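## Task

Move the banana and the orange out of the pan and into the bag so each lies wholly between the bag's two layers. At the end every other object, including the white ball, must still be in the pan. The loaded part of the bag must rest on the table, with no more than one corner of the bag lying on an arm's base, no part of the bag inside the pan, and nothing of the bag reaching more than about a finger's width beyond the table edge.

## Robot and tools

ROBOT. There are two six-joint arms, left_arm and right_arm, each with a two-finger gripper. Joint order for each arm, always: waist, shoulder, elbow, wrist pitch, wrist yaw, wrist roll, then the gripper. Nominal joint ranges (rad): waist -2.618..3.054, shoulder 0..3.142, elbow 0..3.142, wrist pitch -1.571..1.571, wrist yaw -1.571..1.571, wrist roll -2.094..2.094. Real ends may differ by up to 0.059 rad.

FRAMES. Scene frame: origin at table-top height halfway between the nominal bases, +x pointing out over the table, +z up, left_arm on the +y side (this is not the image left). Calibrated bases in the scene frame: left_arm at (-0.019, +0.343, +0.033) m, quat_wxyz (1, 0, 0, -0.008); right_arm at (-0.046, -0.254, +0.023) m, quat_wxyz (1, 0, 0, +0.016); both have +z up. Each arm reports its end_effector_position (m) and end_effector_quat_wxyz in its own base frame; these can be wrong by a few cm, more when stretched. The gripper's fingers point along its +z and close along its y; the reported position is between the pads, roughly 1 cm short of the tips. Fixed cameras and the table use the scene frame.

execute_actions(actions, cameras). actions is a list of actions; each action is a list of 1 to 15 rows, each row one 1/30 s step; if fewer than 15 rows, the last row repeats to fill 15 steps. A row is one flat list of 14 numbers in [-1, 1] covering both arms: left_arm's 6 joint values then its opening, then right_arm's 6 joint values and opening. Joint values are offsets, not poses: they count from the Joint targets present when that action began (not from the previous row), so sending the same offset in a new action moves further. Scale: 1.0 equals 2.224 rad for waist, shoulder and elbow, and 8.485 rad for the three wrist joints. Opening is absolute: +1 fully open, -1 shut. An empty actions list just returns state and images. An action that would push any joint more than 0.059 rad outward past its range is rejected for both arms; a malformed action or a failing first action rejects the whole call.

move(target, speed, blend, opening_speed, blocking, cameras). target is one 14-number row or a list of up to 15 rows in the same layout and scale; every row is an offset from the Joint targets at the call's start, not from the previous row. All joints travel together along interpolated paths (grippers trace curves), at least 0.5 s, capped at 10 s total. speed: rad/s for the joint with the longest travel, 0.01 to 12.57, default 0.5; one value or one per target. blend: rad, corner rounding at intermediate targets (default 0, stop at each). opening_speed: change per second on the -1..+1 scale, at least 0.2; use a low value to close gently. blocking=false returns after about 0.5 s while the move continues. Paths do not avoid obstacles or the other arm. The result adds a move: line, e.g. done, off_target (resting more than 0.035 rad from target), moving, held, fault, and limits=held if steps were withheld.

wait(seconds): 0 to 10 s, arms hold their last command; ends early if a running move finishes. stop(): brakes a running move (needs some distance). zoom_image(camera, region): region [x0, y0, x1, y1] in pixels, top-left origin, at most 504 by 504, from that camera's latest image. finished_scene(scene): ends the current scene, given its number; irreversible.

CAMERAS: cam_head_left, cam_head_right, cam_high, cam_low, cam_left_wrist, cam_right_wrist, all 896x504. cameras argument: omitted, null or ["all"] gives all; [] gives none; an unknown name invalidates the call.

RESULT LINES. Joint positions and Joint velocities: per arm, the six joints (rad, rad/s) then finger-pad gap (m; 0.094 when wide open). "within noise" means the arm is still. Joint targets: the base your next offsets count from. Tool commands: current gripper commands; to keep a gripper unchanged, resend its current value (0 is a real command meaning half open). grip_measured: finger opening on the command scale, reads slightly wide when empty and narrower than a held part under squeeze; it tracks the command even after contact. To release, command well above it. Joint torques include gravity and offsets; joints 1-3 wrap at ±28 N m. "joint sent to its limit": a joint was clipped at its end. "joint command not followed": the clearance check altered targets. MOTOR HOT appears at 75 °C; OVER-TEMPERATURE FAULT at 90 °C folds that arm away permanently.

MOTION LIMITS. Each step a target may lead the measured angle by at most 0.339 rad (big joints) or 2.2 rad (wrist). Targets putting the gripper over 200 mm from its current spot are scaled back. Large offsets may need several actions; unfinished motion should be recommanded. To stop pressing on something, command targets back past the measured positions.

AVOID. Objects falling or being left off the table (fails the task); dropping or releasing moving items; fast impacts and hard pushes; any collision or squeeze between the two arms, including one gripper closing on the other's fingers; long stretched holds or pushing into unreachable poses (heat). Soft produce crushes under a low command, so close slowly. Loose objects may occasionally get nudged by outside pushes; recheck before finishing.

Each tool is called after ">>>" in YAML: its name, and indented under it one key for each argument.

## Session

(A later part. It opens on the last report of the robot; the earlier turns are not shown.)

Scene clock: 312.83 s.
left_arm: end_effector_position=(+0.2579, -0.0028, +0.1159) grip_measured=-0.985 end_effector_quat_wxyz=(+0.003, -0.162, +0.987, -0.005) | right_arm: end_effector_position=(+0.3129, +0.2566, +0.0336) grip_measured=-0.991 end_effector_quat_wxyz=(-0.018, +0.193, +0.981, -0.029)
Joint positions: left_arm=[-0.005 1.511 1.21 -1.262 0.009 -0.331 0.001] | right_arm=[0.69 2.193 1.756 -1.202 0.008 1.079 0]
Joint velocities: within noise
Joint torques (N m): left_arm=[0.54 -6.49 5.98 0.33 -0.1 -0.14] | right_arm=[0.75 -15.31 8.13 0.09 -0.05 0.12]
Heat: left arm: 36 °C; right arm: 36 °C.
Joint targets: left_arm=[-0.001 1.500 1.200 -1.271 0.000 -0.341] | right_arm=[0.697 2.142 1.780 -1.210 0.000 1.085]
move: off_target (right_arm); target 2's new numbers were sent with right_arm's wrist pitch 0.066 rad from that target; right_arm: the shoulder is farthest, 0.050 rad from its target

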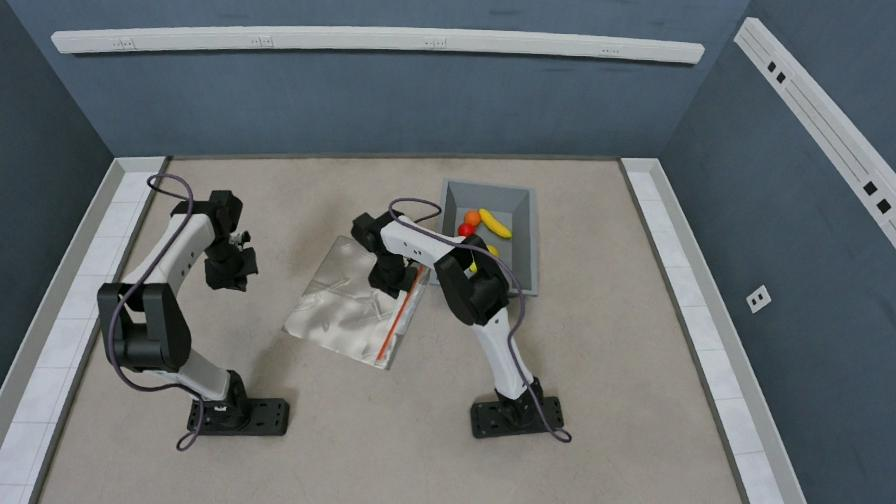

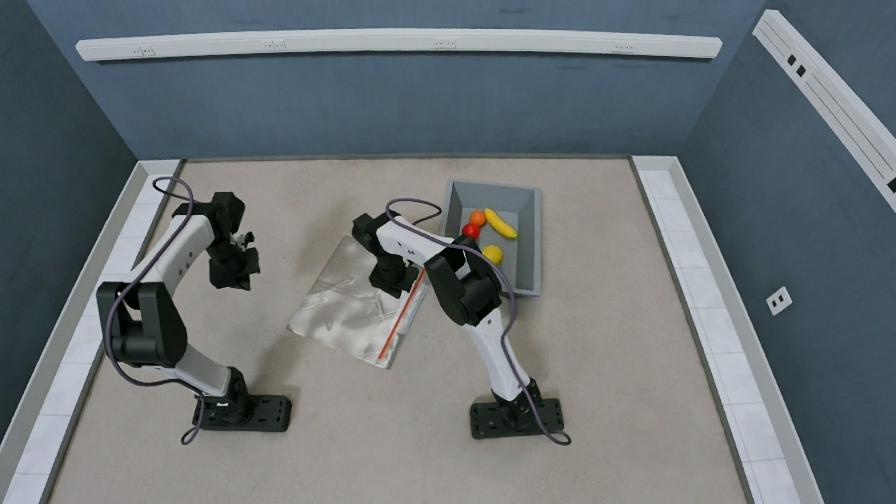

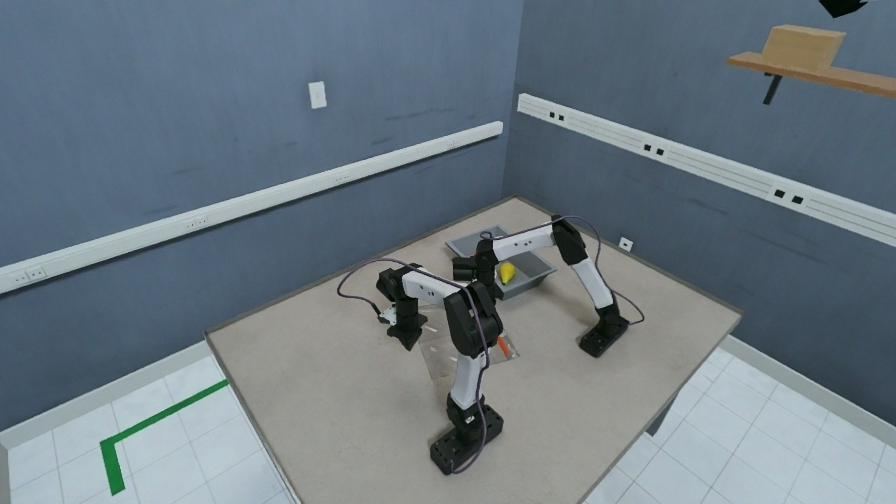

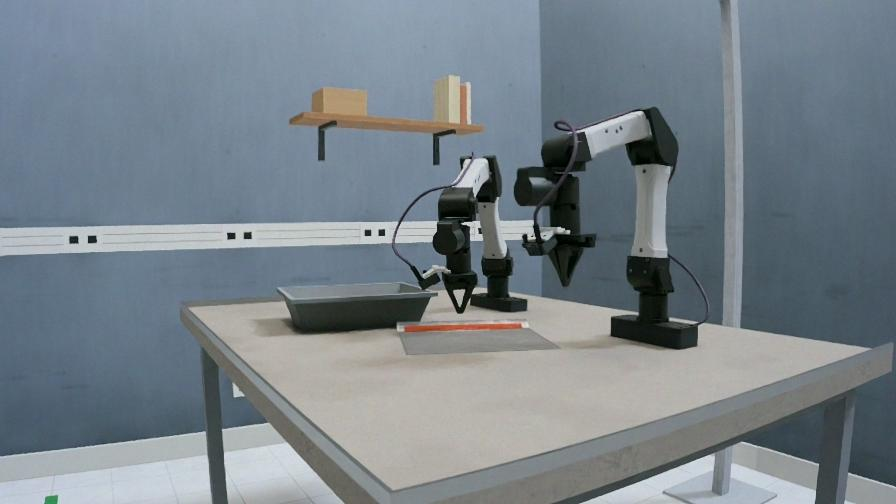

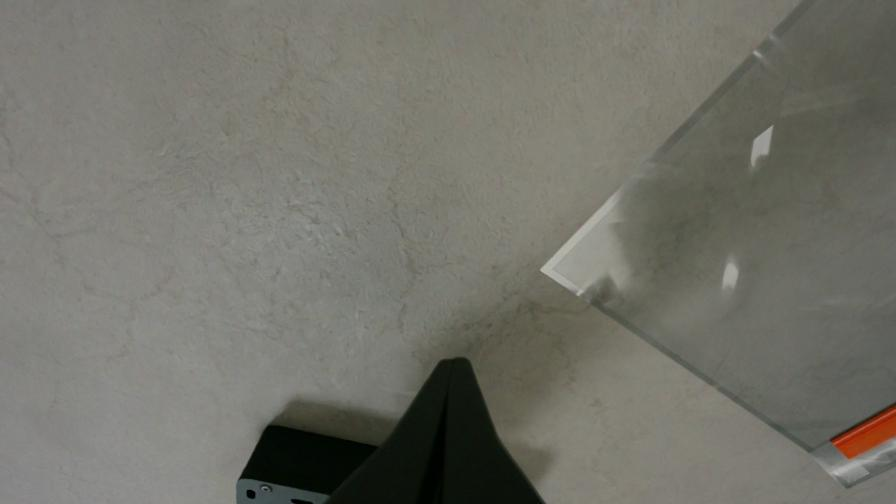

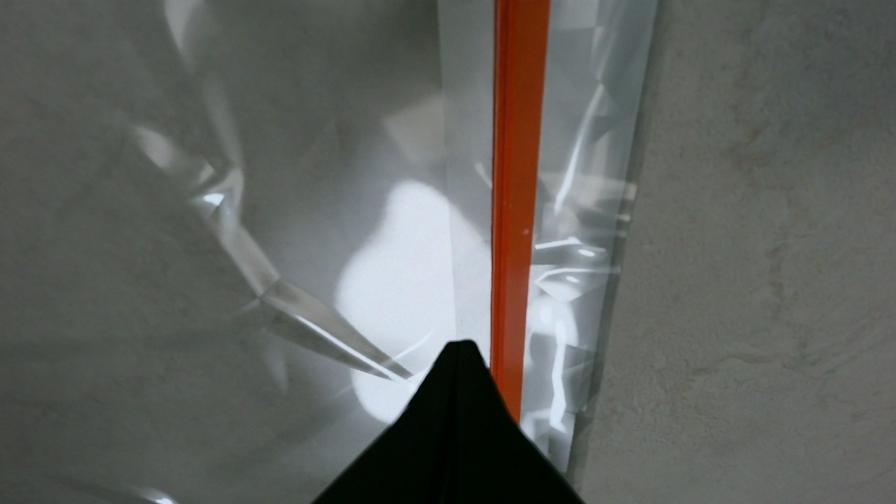

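>>> move:
  target:
    - [0,0,0,0,0,0,-1,0,0.0306,-0.079,0.0289,0,0,-0.1]
    - [0,0,0,0,0,0,-1,0,0.062,-0.107,0.045,0,0,-0.1]
    - [0,0,0,0,0,0,-1,0,0.062,-0.107,0.045,0,0,-1]
    - [0,0,0,0,0,0,-1,0,0.0,0,0,0,0,-1]
  speed: [0.5,0.3,0.3,0.2]
  opening_speed: 0.35
  cameras: ["cam_right_wrist","cam_low","cam_head_left"]

>>> zoom_image:
  camera: "cam_low"
  region: [360, 250, 600, 380]

Scene clock: 321.33 s.
left_arm: end_effector_position=(+0.2579, -0.0028, +0.1159) grip_measured=-0.985 end_effector_quat_wxyz=(+0.003, -0.162, +0.987, -0.005) | right_arm: end_effector_position=(+0.3128, +0.2572, +0.0344) grip_measured=-0.991 end_effector_quat_wxyz=(-0.019, +0.193, +0.981, -0.027)
Joint positions: left_arm=[-0.005 1.511 1.21 -1.262 0.009 -0.331 0.001] | right_arm=[0.69 2.191 1.757 -1.202 0.005 1.079 0]
Joint velocities: within noise
Joint torques (N m): left_arm=[0.5 -6.5 5.97 0.32 -0.11 -0.12] | right_arm=[0.7 -15.16 8.06 0.08 -0.02 0.12]
Heat: left arm: 36 °C; right arm: 37 °C.
Joint targets: left_arm=[-0.001 1.500 1.200 -1.271 0.000 -0.341] | right_arm=[0.697 2.142 1.780 -1.210 0.000 1.084]
move: off_target (right_arm); target 3's new numbers were sent with right_arm's wrist pitch 0.183 rad from that target; right_arm: the shoulder is farthest, 0.049 rad from its target
Images, in order (width x height): cam_head_left 896x504, cam_low 896x504, cam_right_wrist 896x504.

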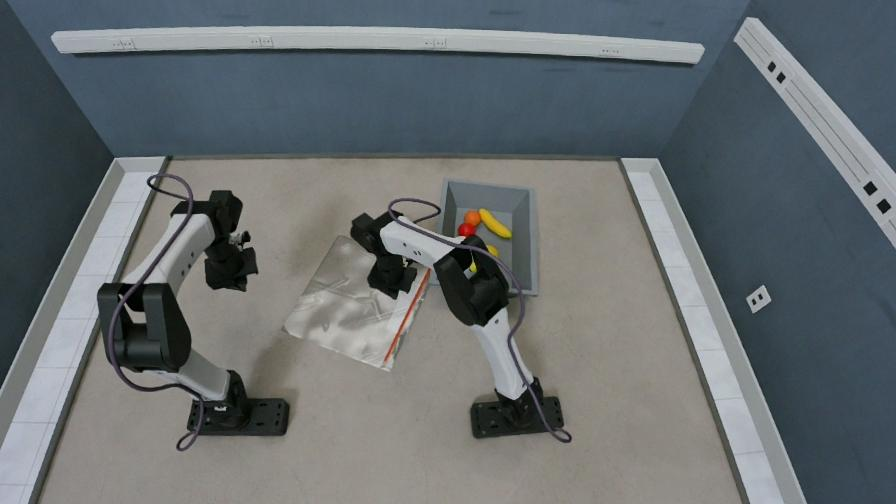

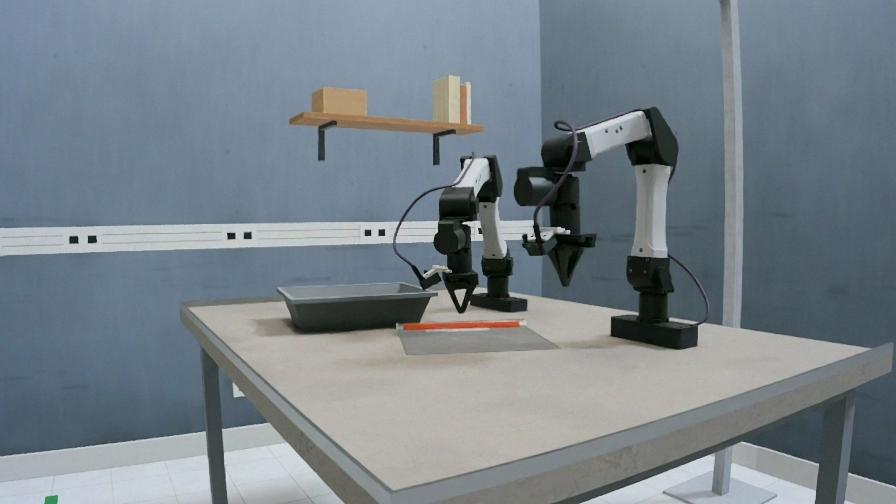

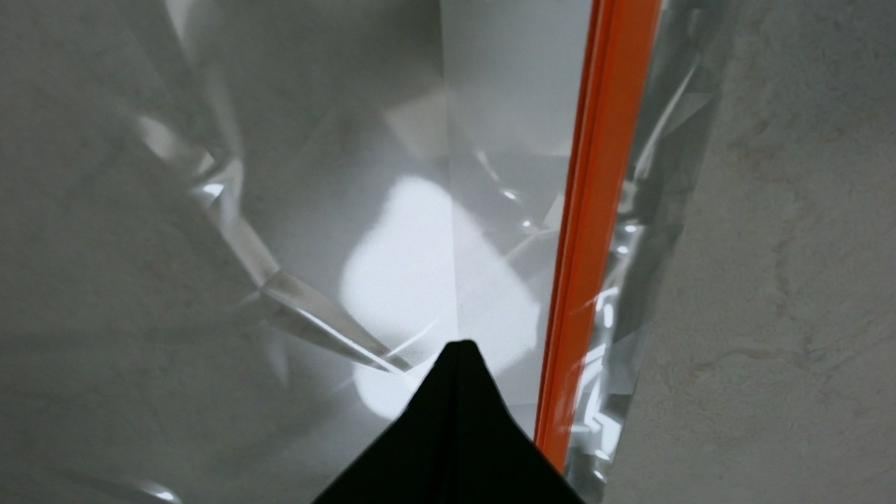

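Scaled by 2.100 from the camera's 896x504 image, which has a finer 1280x720 frame.

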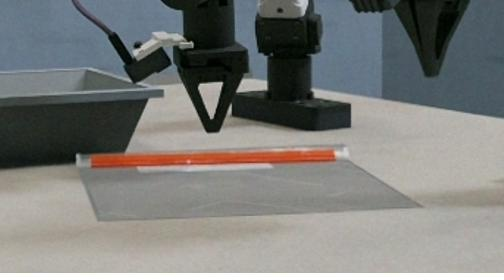

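>>> move:
  target:
    - [0,0,0,0,0,0,-1,0,0.0306,-0.079,0.0289,0,0,0.2]
    - [0,0,0,0,0,0,-1,0,0.0742,-0.12,0.0512,0,0,0.2]
    - [0,0,0,0,0,0,-1,0,0.0742,-0.12,0.0512,0,0,-1]
  speed: [0.5,0.3,0.3]
  opening_speed: 0.4
  cameras: ["cam_right_wrist"]

>>> move:
  target: [0,0,0,0,0,0,-1,0,-0.0742,0.12,-0.0512,0,0,-1]
  speed: 0.2
  cameras: ["cam_right_wrist","cam_low","cam_head_left"]

>>> zoom_image:
  camera: "cam_low"
  region: [360, 250, 600, 380]

Scene clock: 328.37 s.
left_arm: end_effector_position=(+0.2579, -0.0028, +0.1159) grip_measured=-0.985 end_effector_quat_wxyz=(+0.003, -0.162, +0.987, -0.005) | right_arm: end_effector_position=(+0.3171, +0.2638, -0.0121) grip_measured=-0.990 end_effector_quat_wxyz=(+0.006, +0.192, +0.981, +0.011)
Joint positions: left_arm=[-0.005 1.511 1.21 -1.262 0.009 -0.331 0.001] | right_arm=[0.692 2.187 1.56 -0.918 -0.004 1.079 0]
Joint velocities: within noise
Joint torques (N m): left_arm=[0.54 -6.45 6.01 0.33 -0.1 -0.14] | right_arm=[0.54 -0.18 1.28 1.74 0.07 0.11]
Heat: left arm: 35 °C; right arm: 37 °C.
Joint targets: left_arm=[-0.001 1.500 1.200 -1.271 0.000 -0.341] | right_arm=[0.697 2.307 1.513 -0.775 0.000 1.084]
move: off_target (right_arm); target 3's new numbers were sent with right_arm's wrist pitch 0.235 rad from that target; right_arm: the wrist pitch is farthest, 0.142 rad from its target
Images, in order (width x height): cam_right_wrist 896x504.

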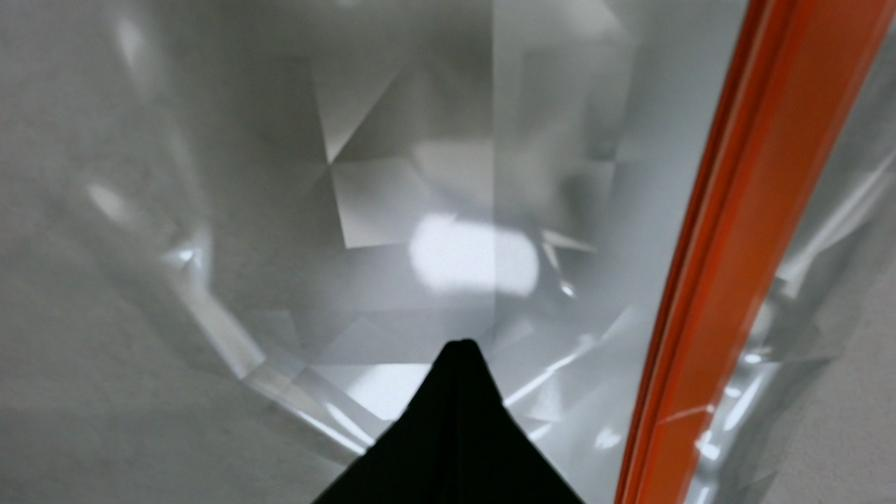

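Scene clock: 331.17 s.
left_arm: end_effector_position=(+0.2579, -0.0028, +0.1159) grip_measured=-0.985 end_effector_quat_wxyz=(+0.003, -0.162, +0.987, -0.005) | right_arm: end_effector_position=(+0.3113, +0.2590, +0.0345) grip_measured=-0.991 end_effector_quat_wxyz=(-0.022, +0.192, +0.981, -0.024)
Joint positions: left_arm=[-0.005 1.511 1.21 -1.262 0.009 -0.331 0.001] | right_arm=[0.692 2.191 1.757 -1.202 -0.004 1.079 0]
Joint velocities: within noise
Joint torques (N m): left_arm=[0.53 -6.5 6.01 0.33 -0.09 -0.14] | right_arm=[0.53 -15.12 8.03 0.08 0.06 0.11]
Heat: left arm: 35 °C; right arm: 38 °C.
Joint targets: left_arm=[-0.001 1.500 1.200 -1.271 0.000 -0.341] | right_arm=[0.697 2.142 1.780 -1.210 0.000 1.084]
move: off_target (right_arm); right_arm: the shoulder is farthest, 0.049 rad from its target
Images, in order (width x height): cam_head_left 896x504, cam_low 896x504, cam_right_wrist 896x504.

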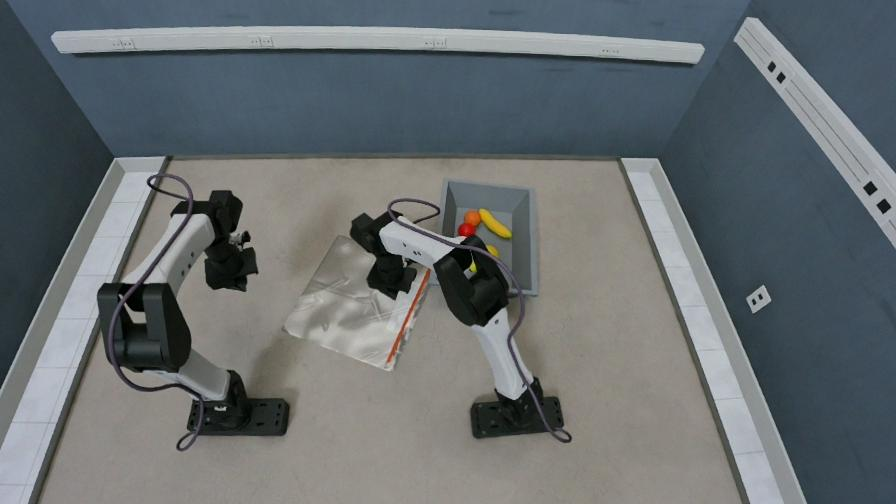

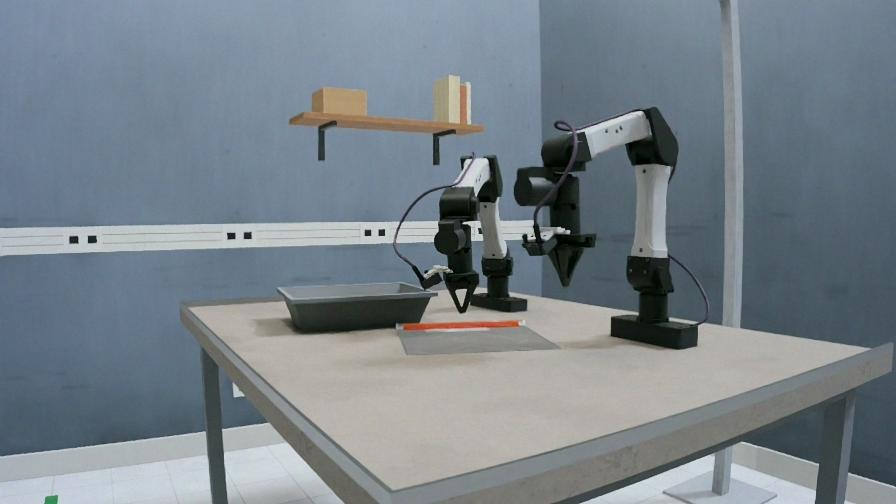

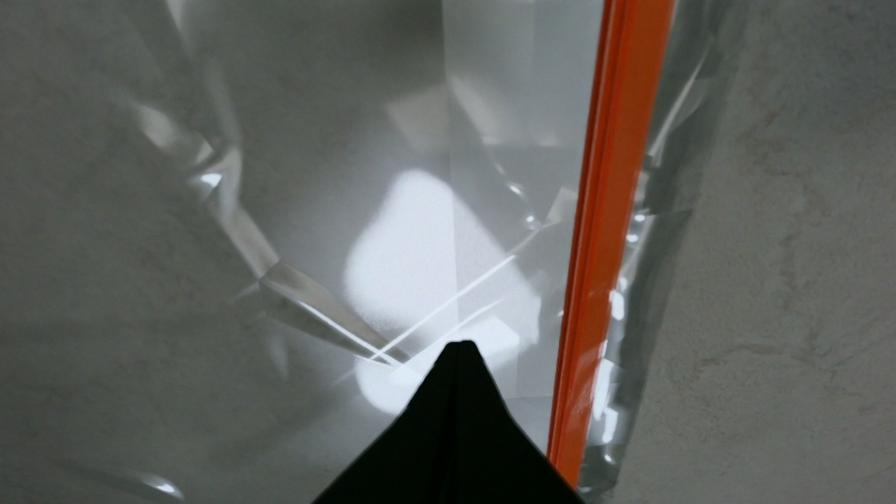

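Scaled by 2.100 from the camera's 896x504 image, which has a finer 1280x720 frame.

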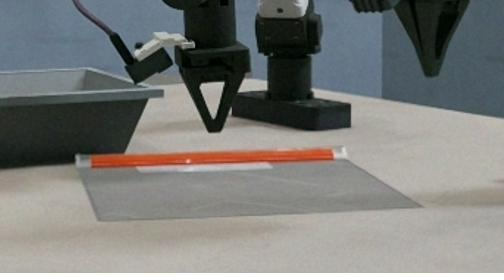

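>>> move:
  target:
    - [0,0,0,0,0,0,-1,-0.0067,0.0094,-0.1139,0.0325,0,0,0]
    - [0,0,0,0,0,0,-1,-0.0067,0.0445,-0.1444,0.0496,0,0,0]
  speed: [0.5,0.3]
  opening_speed: 0.8
  cameras: ["cam_right_wrist"]

>>> move:
  target: [0,0,0,0,0,0,-1,0,0,0,0,0,0,-1]
  opening_speed: 0.35
  cameras: ["cam_right_wrist"]

>>> move:
  target: [0,0,0,0,0,0,-1,0,-0.0683,0.1075,-0.0461,0,0,-1]
  speed: 0.2
  cameras: ["cam_right_wrist","cam_low","cam_head_left"]

>>> zoom_image:
  camera: "cam_low"
  region: [360, 250, 600, 380]

Scene clock: 333.27 s.
left_arm: end_effector_position=(+0.2579, -0.0028, +0.1159) grip_measured=-0.985 end_effector_quat_wxyz=(+0.003, -0.162, +0.987, -0.005) | right_arm: end_effector_position=(+0.2962, +0.2412, -0.0098) grip_measured=-0.003 end_effector_quat_wxyz=(-0.019, +0.197, +0.980, -0.020)
Joint positions: left_arm=[-0.005 1.511 1.21 -1.262 0.009 -0.331 0.001] | right_arm=[0.682 2.146 1.501 -0.981 -0.004 1.079 0.047]
Joint velocities: within noise
Joint torques (N m): left_arm=[0.54 -6.52 6 0.33 -0.09 -0.14] | right_arm=[0.09 -1.85 1.59 2.06 0.06 0.11]
Heat: left arm: 35 °C; right arm: 38 °C.
Joint targets: left_arm=[-0.001 1.500 1.200 -1.271 0.000 -0.341] | right_arm=[0.682 2.241 1.459 -0.789 0.000 1.085]
move: off_target (right_arm); right_arm: the wrist pitch is farthest, 0.191 rad from its target
Images, in order (width x height): cam_right_wrist 896x504.

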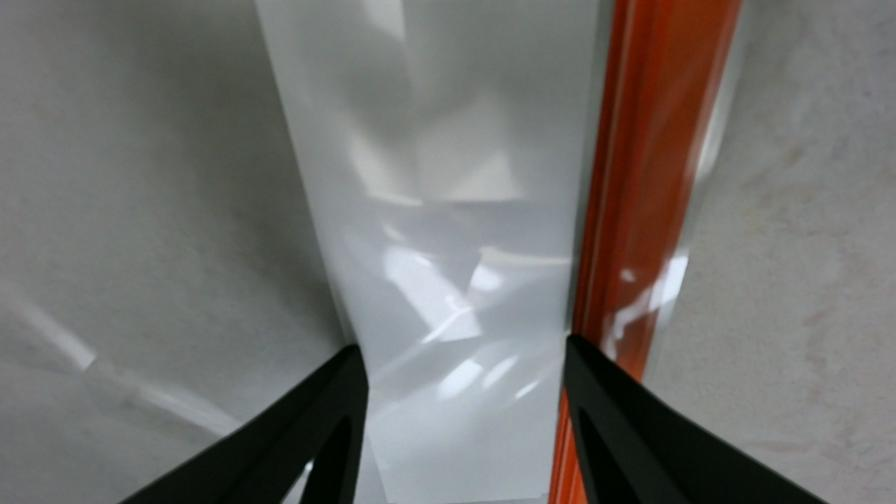

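Scene clock: 336.33 s.
left_arm: end_effector_position=(+0.2579, -0.0028, +0.1159) grip_measured=-0.985 end_effector_quat_wxyz=(+0.003, -0.162, +0.987, -0.005) | right_arm: end_effector_position=(+0.3065, +0.2560, -0.0103) grip_measured=-0.990 end_effector_quat_wxyz=(-0.007, +0.197, +0.980, +0.017)
Joint positions: left_arm=[-0.005 1.511 1.21 -1.262 0.009 -0.331 0.001] | right_arm=[0.682 2.146 1.499 -0.908 -0.033 1.079 0]
Joint velocities: within noise
Joint torques (N m): left_arm=[0.57 -6.48 5.98 0.32 -0.1 -0.12] | right_arm=[0.1 -1.96 1.8 1.48 0.32 0.11]
Heat: left arm: 35 °C; right arm: 38 °C.
Joint targets: left_arm=[-0.001 1.500 1.200 -1.271 0.000 -0.341] | right_arm=[0.682 2.241 1.459 -0.789 0.000 1.085]
move: off_target (right_arm); right_arm: the wrist pitch is farthest, 0.119 rad from its target
Images, in order (width x height): cam_right_wrist 896x504.

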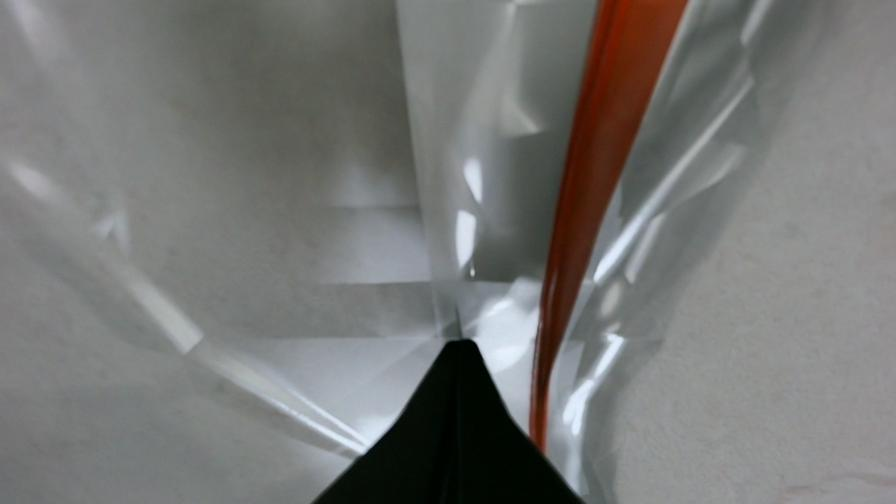

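Scene clock: 338.90 s.
left_arm: end_effector_position=(+0.2579, -0.0028, +0.1159) grip_measured=-0.985 end_effector_quat_wxyz=(+0.003, -0.162, +0.987, -0.005) | right_arm: end_effector_position=(+0.3035, +0.2486, +0.0363) grip_measured=-0.991 end_effector_quat_wxyz=(-0.024, +0.197, +0.980, -0.020)
Joint positions: left_arm=[-0.005 1.511 1.21 -1.262 0.009 -0.331 0.001] | right_arm=[0.682 2.135 1.675 -1.172 -0.01 1.079 0]
Joint velocities: within noise
Joint torques (N m): left_arm=[0.51 -6.46 6 0.32 -0.1 -0.13] | right_arm=[0.1 -14.49 7.94 0.04 0.12 0.1]
Heat: left arm: 35 °C; right arm: 39 °C.
Joint targets: left_arm=[-0.001 1.500 1.200 -1.271 0.000 -0.341] | right_arm=[0.682 2.089 1.698 -1.180 0.000 1.085]
move: off_target (right_arm); right_arm: the shoulder is farthest, 0.046 rad from its target
Images, in order (width x height): cam_head_left 896x504, cam_low 896x504, cam_right_wrist 896x504.

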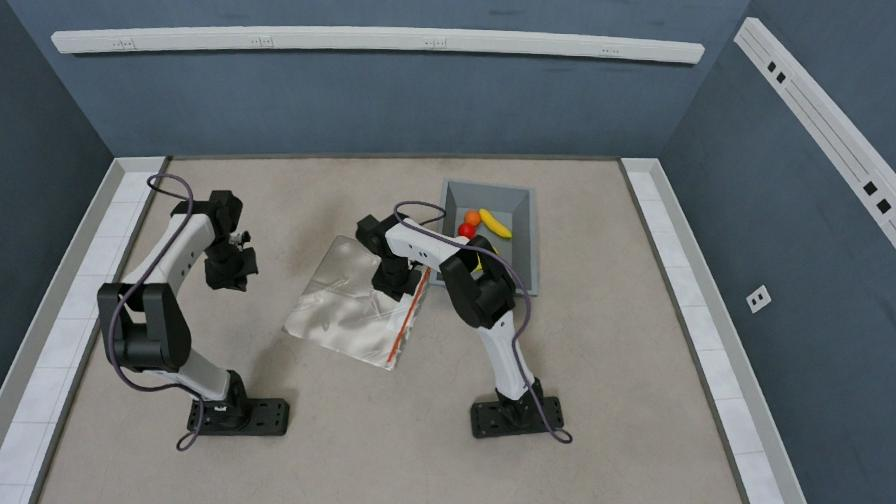

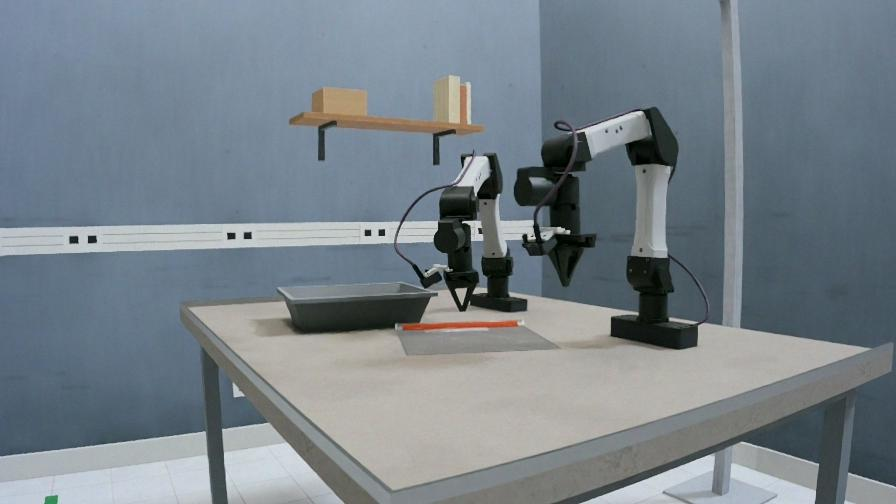

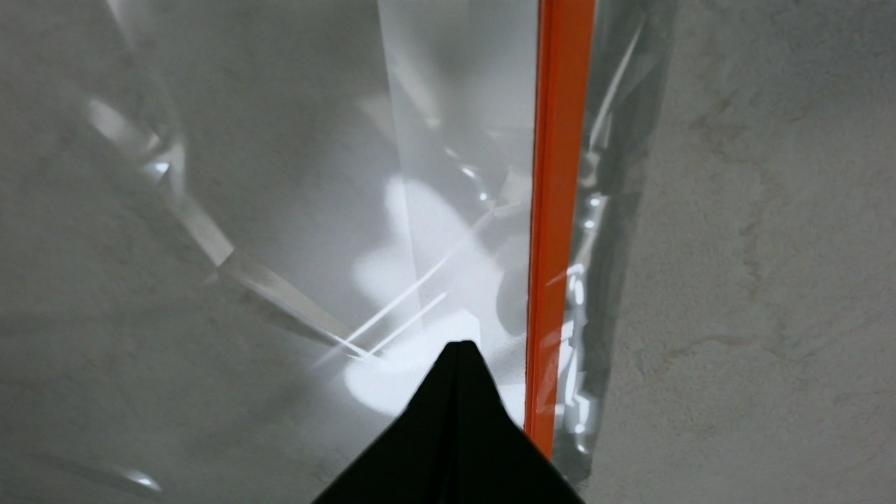

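Scaled by 2.100 from the camera's 896x504 image, which has a finer 1280x720 frame.

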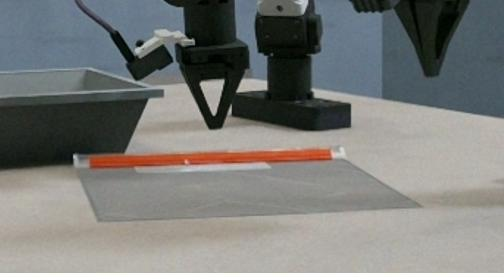

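>>> move:
  target:
    - [0,0,0,0,0,0,-1,-0.0045,0.0355,-0.1131,0.039,0,0,-1]
    - [0,0,0,0,0,0,-1,0.0211,0.0875,-0.0243,0.0293,0,0,-1]
  speed: [0.3,0.12]

>>> zoom_image:
  camera: "cam_low"
  region: [360, 250, 600, 380]

>>> zoom_image:
  camera: "cam_head_left"
  region: [270, 200, 510, 380]

Scene clock: 342.93 s.
left_arm: end_effector_position=(+0.2579, -0.0028, +0.1159) grip_measured=-0.985 end_effector_quat_wxyz=(+0.003, -0.162, +0.987, -0.005) | right_arm: end_effector_position=(+0.3061, +0.2600, -0.0093) grip_measured=-0.991 end_effector_quat_wxyz=(-0.012, +0.182, +0.983, -0.033)
Joint positions: left_arm=[-0.005 1.511 1.21 -1.262 0.009 -0.331 0.001] | right_arm=[0.713 2.228 1.637 -1.048 0.022 1.08 0]
Joint velocities: within noise
Joint torques (N m): left_arm=[0.53 -6.49 6 0.32 -0.09 -0.13] | right_arm=[1.58 -5.97 6.26 1.28 -0.17 0.11]
Heat: left arm: 35 °C; right arm: 39 °C.
Joint targets: left_arm=[-0.001 1.500 1.200 -1.271 0.000 -0.341] | right_arm=[0.729 2.284 1.644 -0.932 0.000 1.084]
move: off_target (right_arm); right_arm: the wrist pitch is farthest, 0.116 rad from its target

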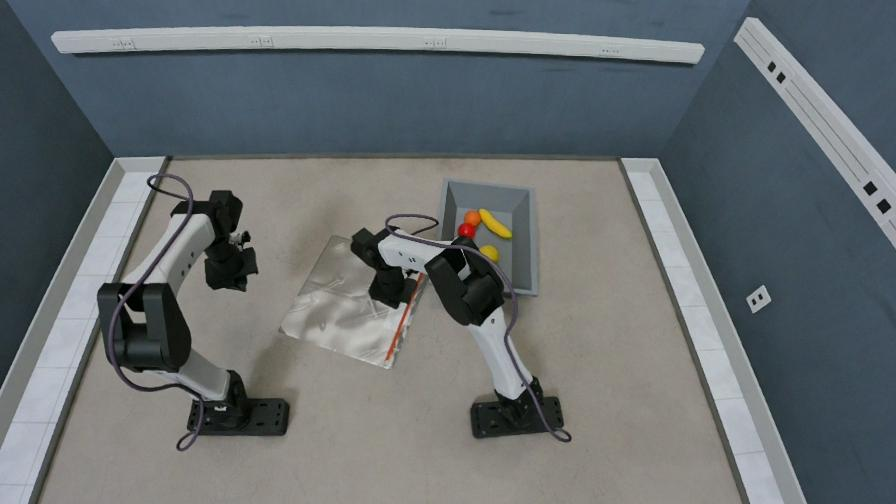

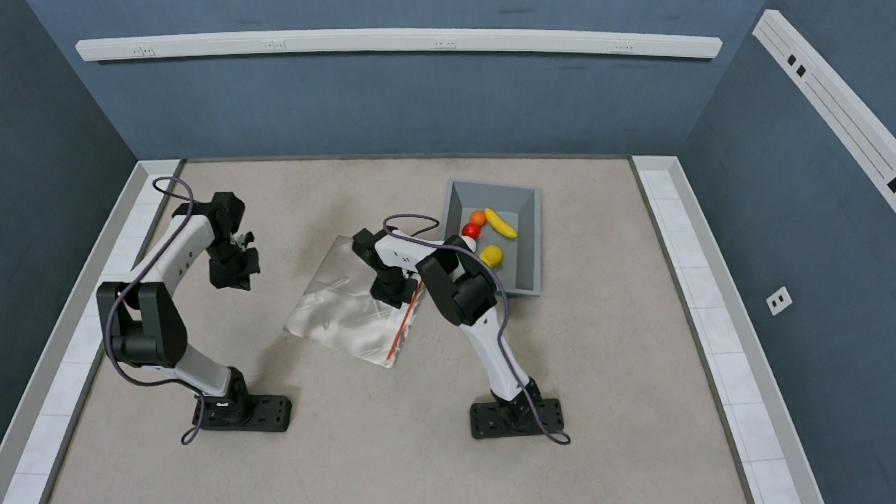

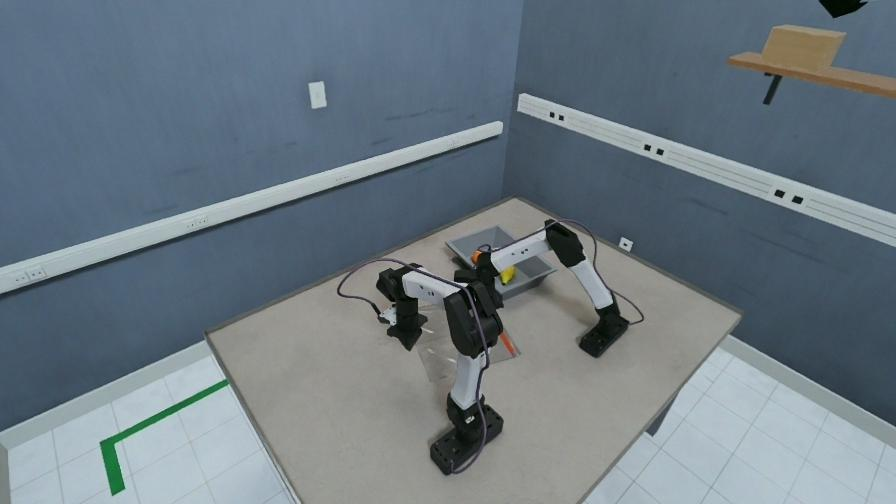

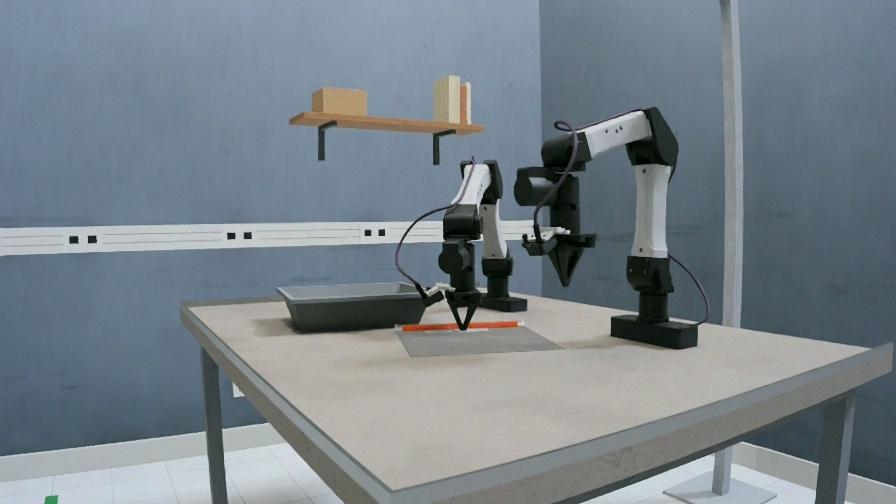

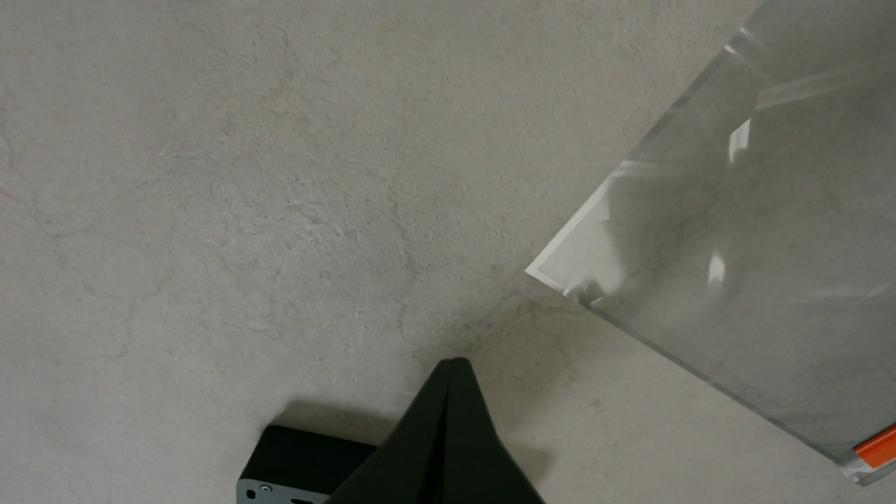

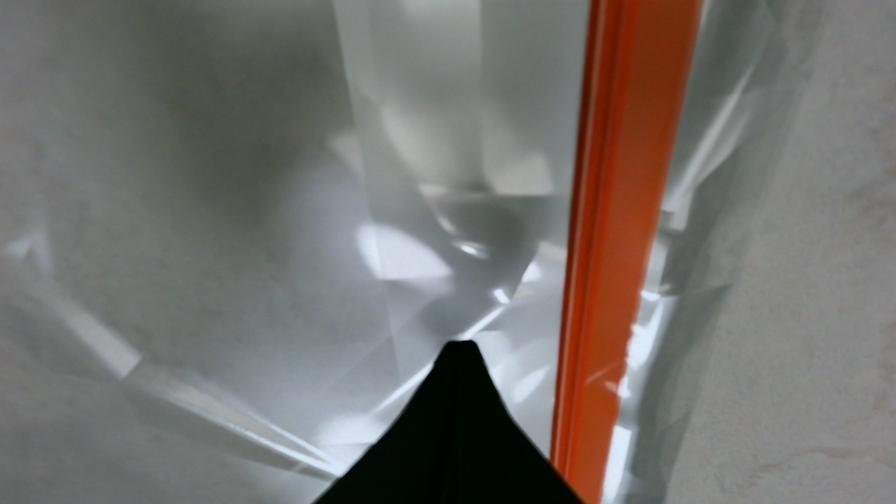

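Scaled by 2.100 from the camera's 896x504 image, which has a finer 1280x720 frame.

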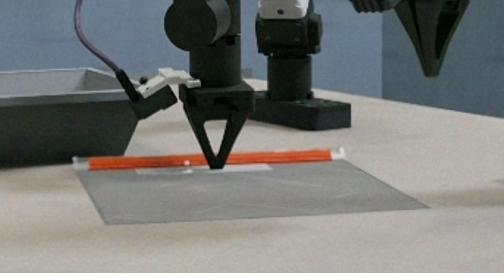

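Scaled by 2.100 from the camera's 896x504 image, which has a finer 1280x720 frame.

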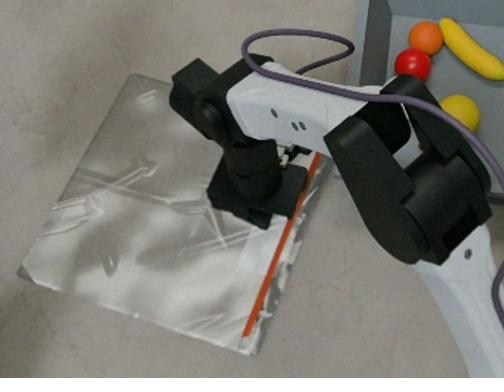

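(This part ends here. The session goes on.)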